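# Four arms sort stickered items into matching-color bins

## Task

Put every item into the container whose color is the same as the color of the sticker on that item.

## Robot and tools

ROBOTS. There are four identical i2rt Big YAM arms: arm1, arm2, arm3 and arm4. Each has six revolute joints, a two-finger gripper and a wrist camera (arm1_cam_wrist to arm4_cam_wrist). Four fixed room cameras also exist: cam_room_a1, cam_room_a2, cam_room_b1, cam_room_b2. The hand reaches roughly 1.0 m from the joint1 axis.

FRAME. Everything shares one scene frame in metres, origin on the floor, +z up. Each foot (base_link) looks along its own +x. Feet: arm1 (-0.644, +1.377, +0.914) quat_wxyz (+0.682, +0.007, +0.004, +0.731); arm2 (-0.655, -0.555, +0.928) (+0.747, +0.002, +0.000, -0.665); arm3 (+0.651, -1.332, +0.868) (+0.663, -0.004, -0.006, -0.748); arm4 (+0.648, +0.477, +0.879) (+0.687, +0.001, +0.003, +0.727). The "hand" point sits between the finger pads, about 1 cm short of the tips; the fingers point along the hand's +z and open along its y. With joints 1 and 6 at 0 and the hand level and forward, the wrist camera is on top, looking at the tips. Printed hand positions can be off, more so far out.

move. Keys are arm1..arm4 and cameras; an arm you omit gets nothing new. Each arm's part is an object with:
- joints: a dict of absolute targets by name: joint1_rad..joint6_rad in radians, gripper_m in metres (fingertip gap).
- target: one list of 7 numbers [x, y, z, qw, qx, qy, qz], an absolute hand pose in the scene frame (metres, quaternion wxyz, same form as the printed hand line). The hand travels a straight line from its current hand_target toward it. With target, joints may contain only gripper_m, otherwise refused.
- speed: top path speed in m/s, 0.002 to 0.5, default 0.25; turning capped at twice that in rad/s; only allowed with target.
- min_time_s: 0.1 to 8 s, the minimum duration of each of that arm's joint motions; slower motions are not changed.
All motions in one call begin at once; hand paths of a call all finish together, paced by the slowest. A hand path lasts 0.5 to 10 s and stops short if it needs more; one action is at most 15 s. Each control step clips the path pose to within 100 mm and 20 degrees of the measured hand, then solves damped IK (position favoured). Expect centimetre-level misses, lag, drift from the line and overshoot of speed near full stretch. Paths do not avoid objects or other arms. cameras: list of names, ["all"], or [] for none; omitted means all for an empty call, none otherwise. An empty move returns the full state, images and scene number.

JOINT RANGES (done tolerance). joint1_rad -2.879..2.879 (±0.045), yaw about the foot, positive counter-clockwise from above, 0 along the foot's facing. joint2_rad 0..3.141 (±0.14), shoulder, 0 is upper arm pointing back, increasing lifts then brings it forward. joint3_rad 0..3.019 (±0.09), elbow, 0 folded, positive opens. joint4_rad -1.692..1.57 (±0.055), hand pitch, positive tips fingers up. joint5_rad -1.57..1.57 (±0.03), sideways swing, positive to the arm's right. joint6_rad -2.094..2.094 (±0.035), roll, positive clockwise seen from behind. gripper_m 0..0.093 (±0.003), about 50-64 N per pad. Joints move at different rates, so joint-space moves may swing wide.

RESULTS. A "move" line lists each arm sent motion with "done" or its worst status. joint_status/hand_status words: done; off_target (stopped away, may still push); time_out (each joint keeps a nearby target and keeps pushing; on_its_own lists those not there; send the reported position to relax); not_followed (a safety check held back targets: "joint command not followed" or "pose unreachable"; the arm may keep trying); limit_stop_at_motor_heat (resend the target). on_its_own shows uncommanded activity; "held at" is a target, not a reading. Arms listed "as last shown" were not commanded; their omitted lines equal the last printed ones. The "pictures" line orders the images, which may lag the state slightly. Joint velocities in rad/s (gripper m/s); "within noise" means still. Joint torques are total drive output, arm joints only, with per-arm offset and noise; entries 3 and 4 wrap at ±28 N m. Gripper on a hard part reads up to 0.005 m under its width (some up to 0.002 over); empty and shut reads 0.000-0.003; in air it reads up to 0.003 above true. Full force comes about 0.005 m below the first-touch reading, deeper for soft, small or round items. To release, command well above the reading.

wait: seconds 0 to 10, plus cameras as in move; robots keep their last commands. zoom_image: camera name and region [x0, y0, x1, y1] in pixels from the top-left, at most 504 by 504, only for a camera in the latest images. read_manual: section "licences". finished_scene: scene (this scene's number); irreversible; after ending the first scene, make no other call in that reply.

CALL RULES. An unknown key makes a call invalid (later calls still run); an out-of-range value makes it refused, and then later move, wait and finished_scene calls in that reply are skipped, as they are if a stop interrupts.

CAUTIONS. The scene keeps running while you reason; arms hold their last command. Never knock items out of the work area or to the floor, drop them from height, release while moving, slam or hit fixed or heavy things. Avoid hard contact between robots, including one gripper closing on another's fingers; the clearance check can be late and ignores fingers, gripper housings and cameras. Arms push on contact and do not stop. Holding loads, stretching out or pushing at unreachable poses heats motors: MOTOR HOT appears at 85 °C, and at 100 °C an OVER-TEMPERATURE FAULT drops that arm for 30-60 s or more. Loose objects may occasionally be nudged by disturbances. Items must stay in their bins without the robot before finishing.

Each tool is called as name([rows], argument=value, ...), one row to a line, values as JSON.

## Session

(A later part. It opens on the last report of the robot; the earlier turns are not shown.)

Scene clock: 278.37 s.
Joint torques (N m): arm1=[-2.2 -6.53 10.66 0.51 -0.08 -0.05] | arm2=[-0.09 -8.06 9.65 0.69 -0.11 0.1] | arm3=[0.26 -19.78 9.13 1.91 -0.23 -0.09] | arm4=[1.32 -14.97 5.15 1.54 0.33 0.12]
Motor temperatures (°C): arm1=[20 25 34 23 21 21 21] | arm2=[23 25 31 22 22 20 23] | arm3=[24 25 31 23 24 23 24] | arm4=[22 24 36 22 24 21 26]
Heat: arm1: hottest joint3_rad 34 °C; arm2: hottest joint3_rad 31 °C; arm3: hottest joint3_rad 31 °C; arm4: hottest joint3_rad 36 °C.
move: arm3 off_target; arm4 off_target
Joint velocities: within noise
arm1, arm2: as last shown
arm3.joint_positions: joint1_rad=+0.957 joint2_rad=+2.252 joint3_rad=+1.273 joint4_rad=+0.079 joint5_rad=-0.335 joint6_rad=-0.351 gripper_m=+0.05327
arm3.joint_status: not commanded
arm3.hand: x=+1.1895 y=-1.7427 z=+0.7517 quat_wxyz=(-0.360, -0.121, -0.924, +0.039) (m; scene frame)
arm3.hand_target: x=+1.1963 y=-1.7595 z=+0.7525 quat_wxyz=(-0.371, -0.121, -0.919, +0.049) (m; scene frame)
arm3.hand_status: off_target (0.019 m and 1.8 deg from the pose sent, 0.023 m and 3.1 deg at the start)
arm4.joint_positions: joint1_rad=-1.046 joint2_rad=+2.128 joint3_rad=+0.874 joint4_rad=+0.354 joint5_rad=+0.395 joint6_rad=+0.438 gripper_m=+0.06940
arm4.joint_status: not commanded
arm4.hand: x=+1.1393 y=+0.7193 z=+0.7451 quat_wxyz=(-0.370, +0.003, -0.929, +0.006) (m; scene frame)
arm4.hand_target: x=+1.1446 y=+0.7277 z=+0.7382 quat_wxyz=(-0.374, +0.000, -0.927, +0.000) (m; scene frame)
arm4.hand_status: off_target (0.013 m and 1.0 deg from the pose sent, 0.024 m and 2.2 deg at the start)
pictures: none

move(arm3={"target":[1.196,-1.758,0.744,0.3714,0.1210,0.9192,-0.0489],"speed":0.06}, arm4={"joints":{"gripper_m":0.088}})

move(arm3={"joints":{"gripper_m":0.08}}, cameras=["arm3_cam_wrist","arm4_cam_wrist"])

Scene clock: 285.07 s.
Joint torques (N m): arm1=[-1.73 -6.59 10.67 0.31 -0.08 -0.06] | arm2=[-0.03 -7.94 9.63 0.62 -0.11 0.1] | arm3=[0.21 -19.08 8.85 1.76 -0.2 -0.09] | arm4=[1.38 -15.21 5.11 1.46 0.32 0.13]
Motor temperatures (°C): arm1=[20 25 34 23 21 21 21] | arm2=[23 25 31 22 22 20 23] | arm3=[24 25 31 23 24 23 24] | arm4=[22 24 35 22 24 21 26]
Heat: arm1: hottest joint3_rad 34 °C; arm2: hottest joint3_rad 31 °C; arm3: hottest joint3_rad 31 °C; arm4: hottest joint3_rad 35 °C.
move: arm3 off_target; arm4 done
Joint velocities: within noise
arm1, arm2: as last shown
arm3.joint_positions: joint1_rad=+0.957 joint2_rad=+2.258 joint3_rad=+1.273 joint4_rad=+0.100 joint5_rad=-0.335 joint6_rad=-0.351 gripper_m=+0.05327
arm3.joint_status: not commanded
arm3.hand: x=+1.1914 y=-1.7444 z=+0.7510 quat_wxyz=(-0.366, -0.119, -0.922, +0.043) (m; scene frame)
arm3.hand_target: x=+1.1954 y=-1.7576 z=+0.7445 quat_wxyz=(-0.372, -0.121, -0.919, +0.049) (m; scene frame)
arm3.hand_status: off_target (0.016 m and 1.0 deg from the pose sent, 0.018 m and 1.8 deg at the start)
arm4.joint_positions: joint1_rad=-1.046 joint2_rad=+2.131 joint3_rad=+0.874 joint4_rad=+0.354 joint5_rad=+0.395 joint6_rad=+0.438 gripper_m=+0.08791
arm4.joint_status: all done
arm4.hand: x=+1.1385 y=+0.7188 z=+0.7433 quat_wxyz=(-0.369, +0.003, -0.930, +0.007) (m; scene frame)
arm4.hand_target: x=+1.1446 y=+0.7277 z=+0.7382 quat_wxyz=(-0.374, +0.000, -0.927, +0.000) (m; scene frame)
arm4.hand_status: not commanded
pictures: none

Scene clock: 285.60 s.
Joint torques (N m): arm1=[-2.14 -6.42 10.59 0.54 -0.08 -0.04] | arm2=[-0.03 -7.94 9.61 0.64 -0.11 0.1] | arm3=[0.26 -19.55 8.65 1.69 -0.1 -0.08] | arm4=[1.32 -15.38 5.05 1.55 0.31 0.13]
Motor temperatures (°C): arm1=[20 25 34 23 21 21 21] | arm2=[23 25 31 22 22 20 23] | arm3=[24 25 31 23 24 23 24] | arm4=[22 24 35 22 24 21 26]
Heat: arm1: hottest joint3_rad 34 °C; arm2: hottest joint3_rad 31 °C; arm3: hottest joint3_rad 31 °C; arm4: hottest joint3_rad 35 °C.
move: arm3 done
Joint velocities: within noise
arm1, arm2, arm4: as last shown
arm3.joint_positions: joint1_rad=+0.957 joint2_rad=+2.263 joint3_rad=+1.275 joint4_rad=+0.102 joint5_rad=-0.337 joint6_rad=-0.352 gripper_m=+0.07996
arm3.joint_status: all done
arm3.hand: x=+1.1916 y=-1.7442 z=+0.7490 quat_wxyz=(-0.366, -0.118, -0.922, +0.042) (m; scene frame)
arm3.hand_target: x=+1.1954 y=-1.7575 z=+0.7443 quat_wxyz=(-0.371, -0.121, -0.919, +0.049) (m; scene frame)
arm3.hand_status: not commanded
pictures: arm3_cam_wrist, arm4_cam_wrist
Images, in order (width x height): arm3_cam_wrist 672x504, arm4_cam_wrist 672x504.

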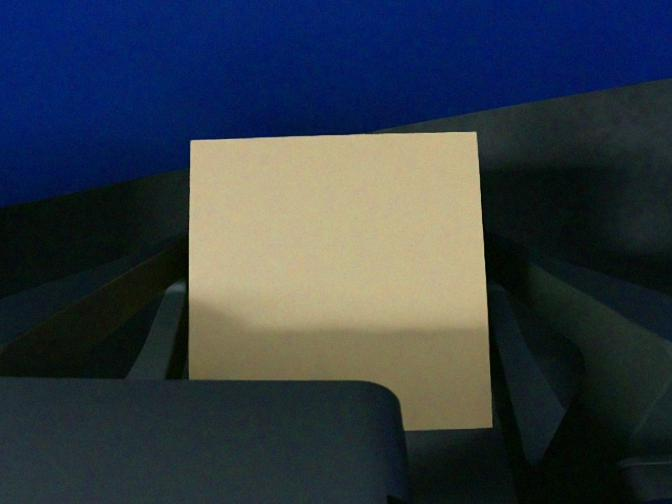

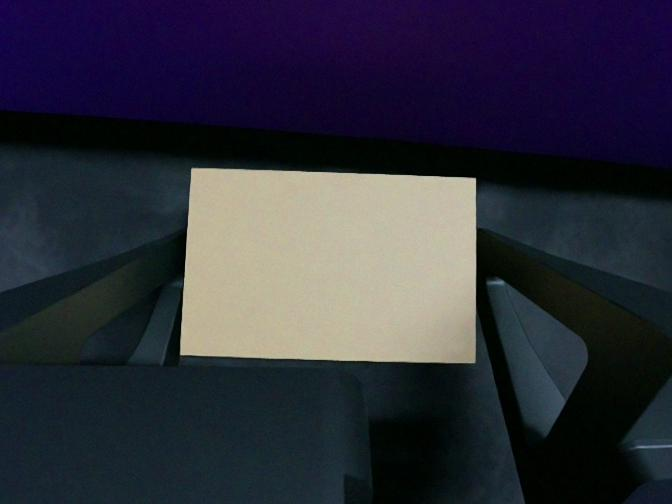

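move(arm3={"target":[1.193,-1.755,0.89,0.3714,0.1210,0.9192,-0.0489],"speed":0.2}, arm4={"target":[1.142,0.724,0.89,0.3746,0,0.9272,0],"speed":0.2,"joints":{"gripper_m":0.093}}, cameras=["arm3_cam_wrist","arm4_cam_wrist"])

Scene clock: 290.23 s.
Joint torques (N m): arm1=[-2.9 -6.65 10.74 0.64 -0.09 -0.05] | arm2=[0.03 -7.88 9.63 0.61 -0.11 0.1] | arm3=[0.26 -21.3 9.28 0.95 -0.15 -0.09] | arm4=[1.2 -16.21 6.63 0.51 0.26 0.1]
Motor temperatures (°C): arm1=[20 25 34 23 21 21 21] | arm2=[23 25 31 22 22 20 23] | arm3=[24 26 31 23 24 23 24] | arm4=[22 24 34 22 24 21 26]
Heat: arm1: hottest joint3_rad 34 °C; arm2: hottest joint3_rad 31 °C; arm3: hottest joint3_rad 31 °C; arm4: hottest joint3_rad 34 °C.
move: arm3 off_target; arm4 done
Joint velocities: within noise
arm1, arm2: as last shown
arm3.joint_positions: joint1_rad=+0.957 joint2_rad=+2.001 joint3_rad=+1.275 joint4_rad=-0.158 joint5_rad=-0.337 joint6_rad=-0.352 gripper_m=+0.07996
arm3.joint_status: not commanded
arm3.hand: x=+1.1925 y=-1.7432 z=+0.8818 quat_wxyz=(-0.367, -0.118, -0.922, +0.042) (m; scene frame)
arm3.hand_target: x=+1.1928 y=-1.7548 z=+0.8902 quat_wxyz=(-0.371, -0.121, -0.919, +0.049) (m; scene frame)
arm3.hand_status: off_target (0.014 m and 1.0 deg from the pose sent, 0.141 m and 1.1 deg at the start)
arm4.joint_positions: joint1_rad=-1.046 joint2_rad=+1.753 joint3_rad=+0.864 joint4_rad=+0.006 joint5_rad=+0.395 joint6_rad=+0.438 gripper_m=+0.09288
arm4.joint_status: all done
arm4.hand: x=+1.1419 y=+0.7211 z=+0.8884 quat_wxyz=(-0.376, +0.001, -0.926, +0.002) (m; scene frame)
arm4.hand_target: x=+1.1421 y=+0.7240 z=+0.8901 quat_wxyz=(-0.375, +0.000, -0.927, +0.000) (m; scene frame)
arm4.hand_status: done (0.003 m and 0.3 deg from the pose sent, 0.147 m and 1.1 deg at the start)
pictures: arm3_cam_wrist, arm4_cam_wrist
Images, in order (width x height): arm3_cam_wrist 672x504, arm4_cam_wrist 672x504.

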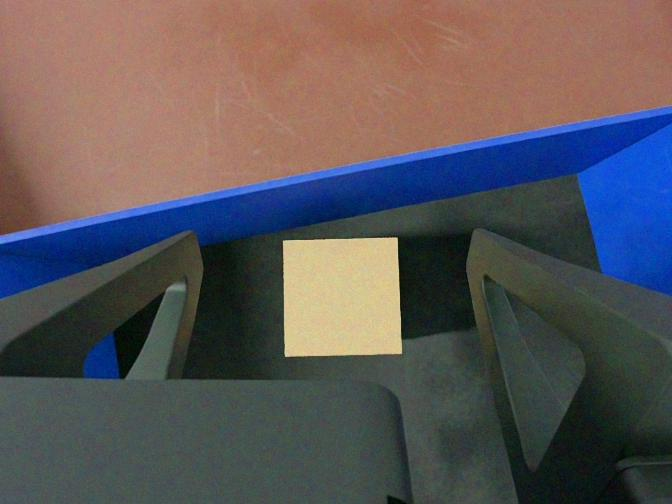

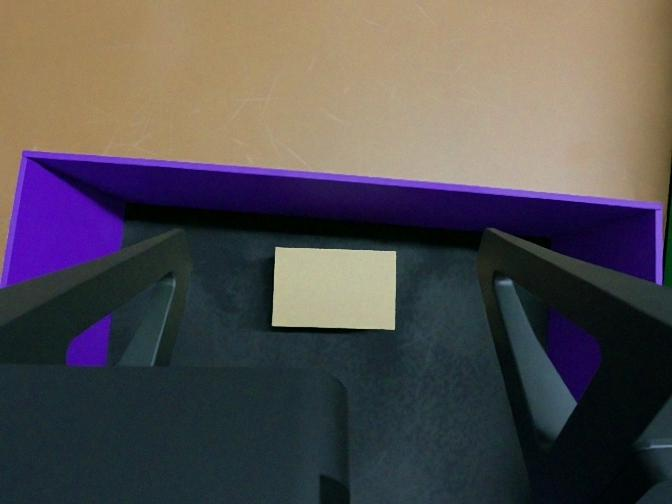

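finished_scene(scene=3)

The scene is finished: the task was done.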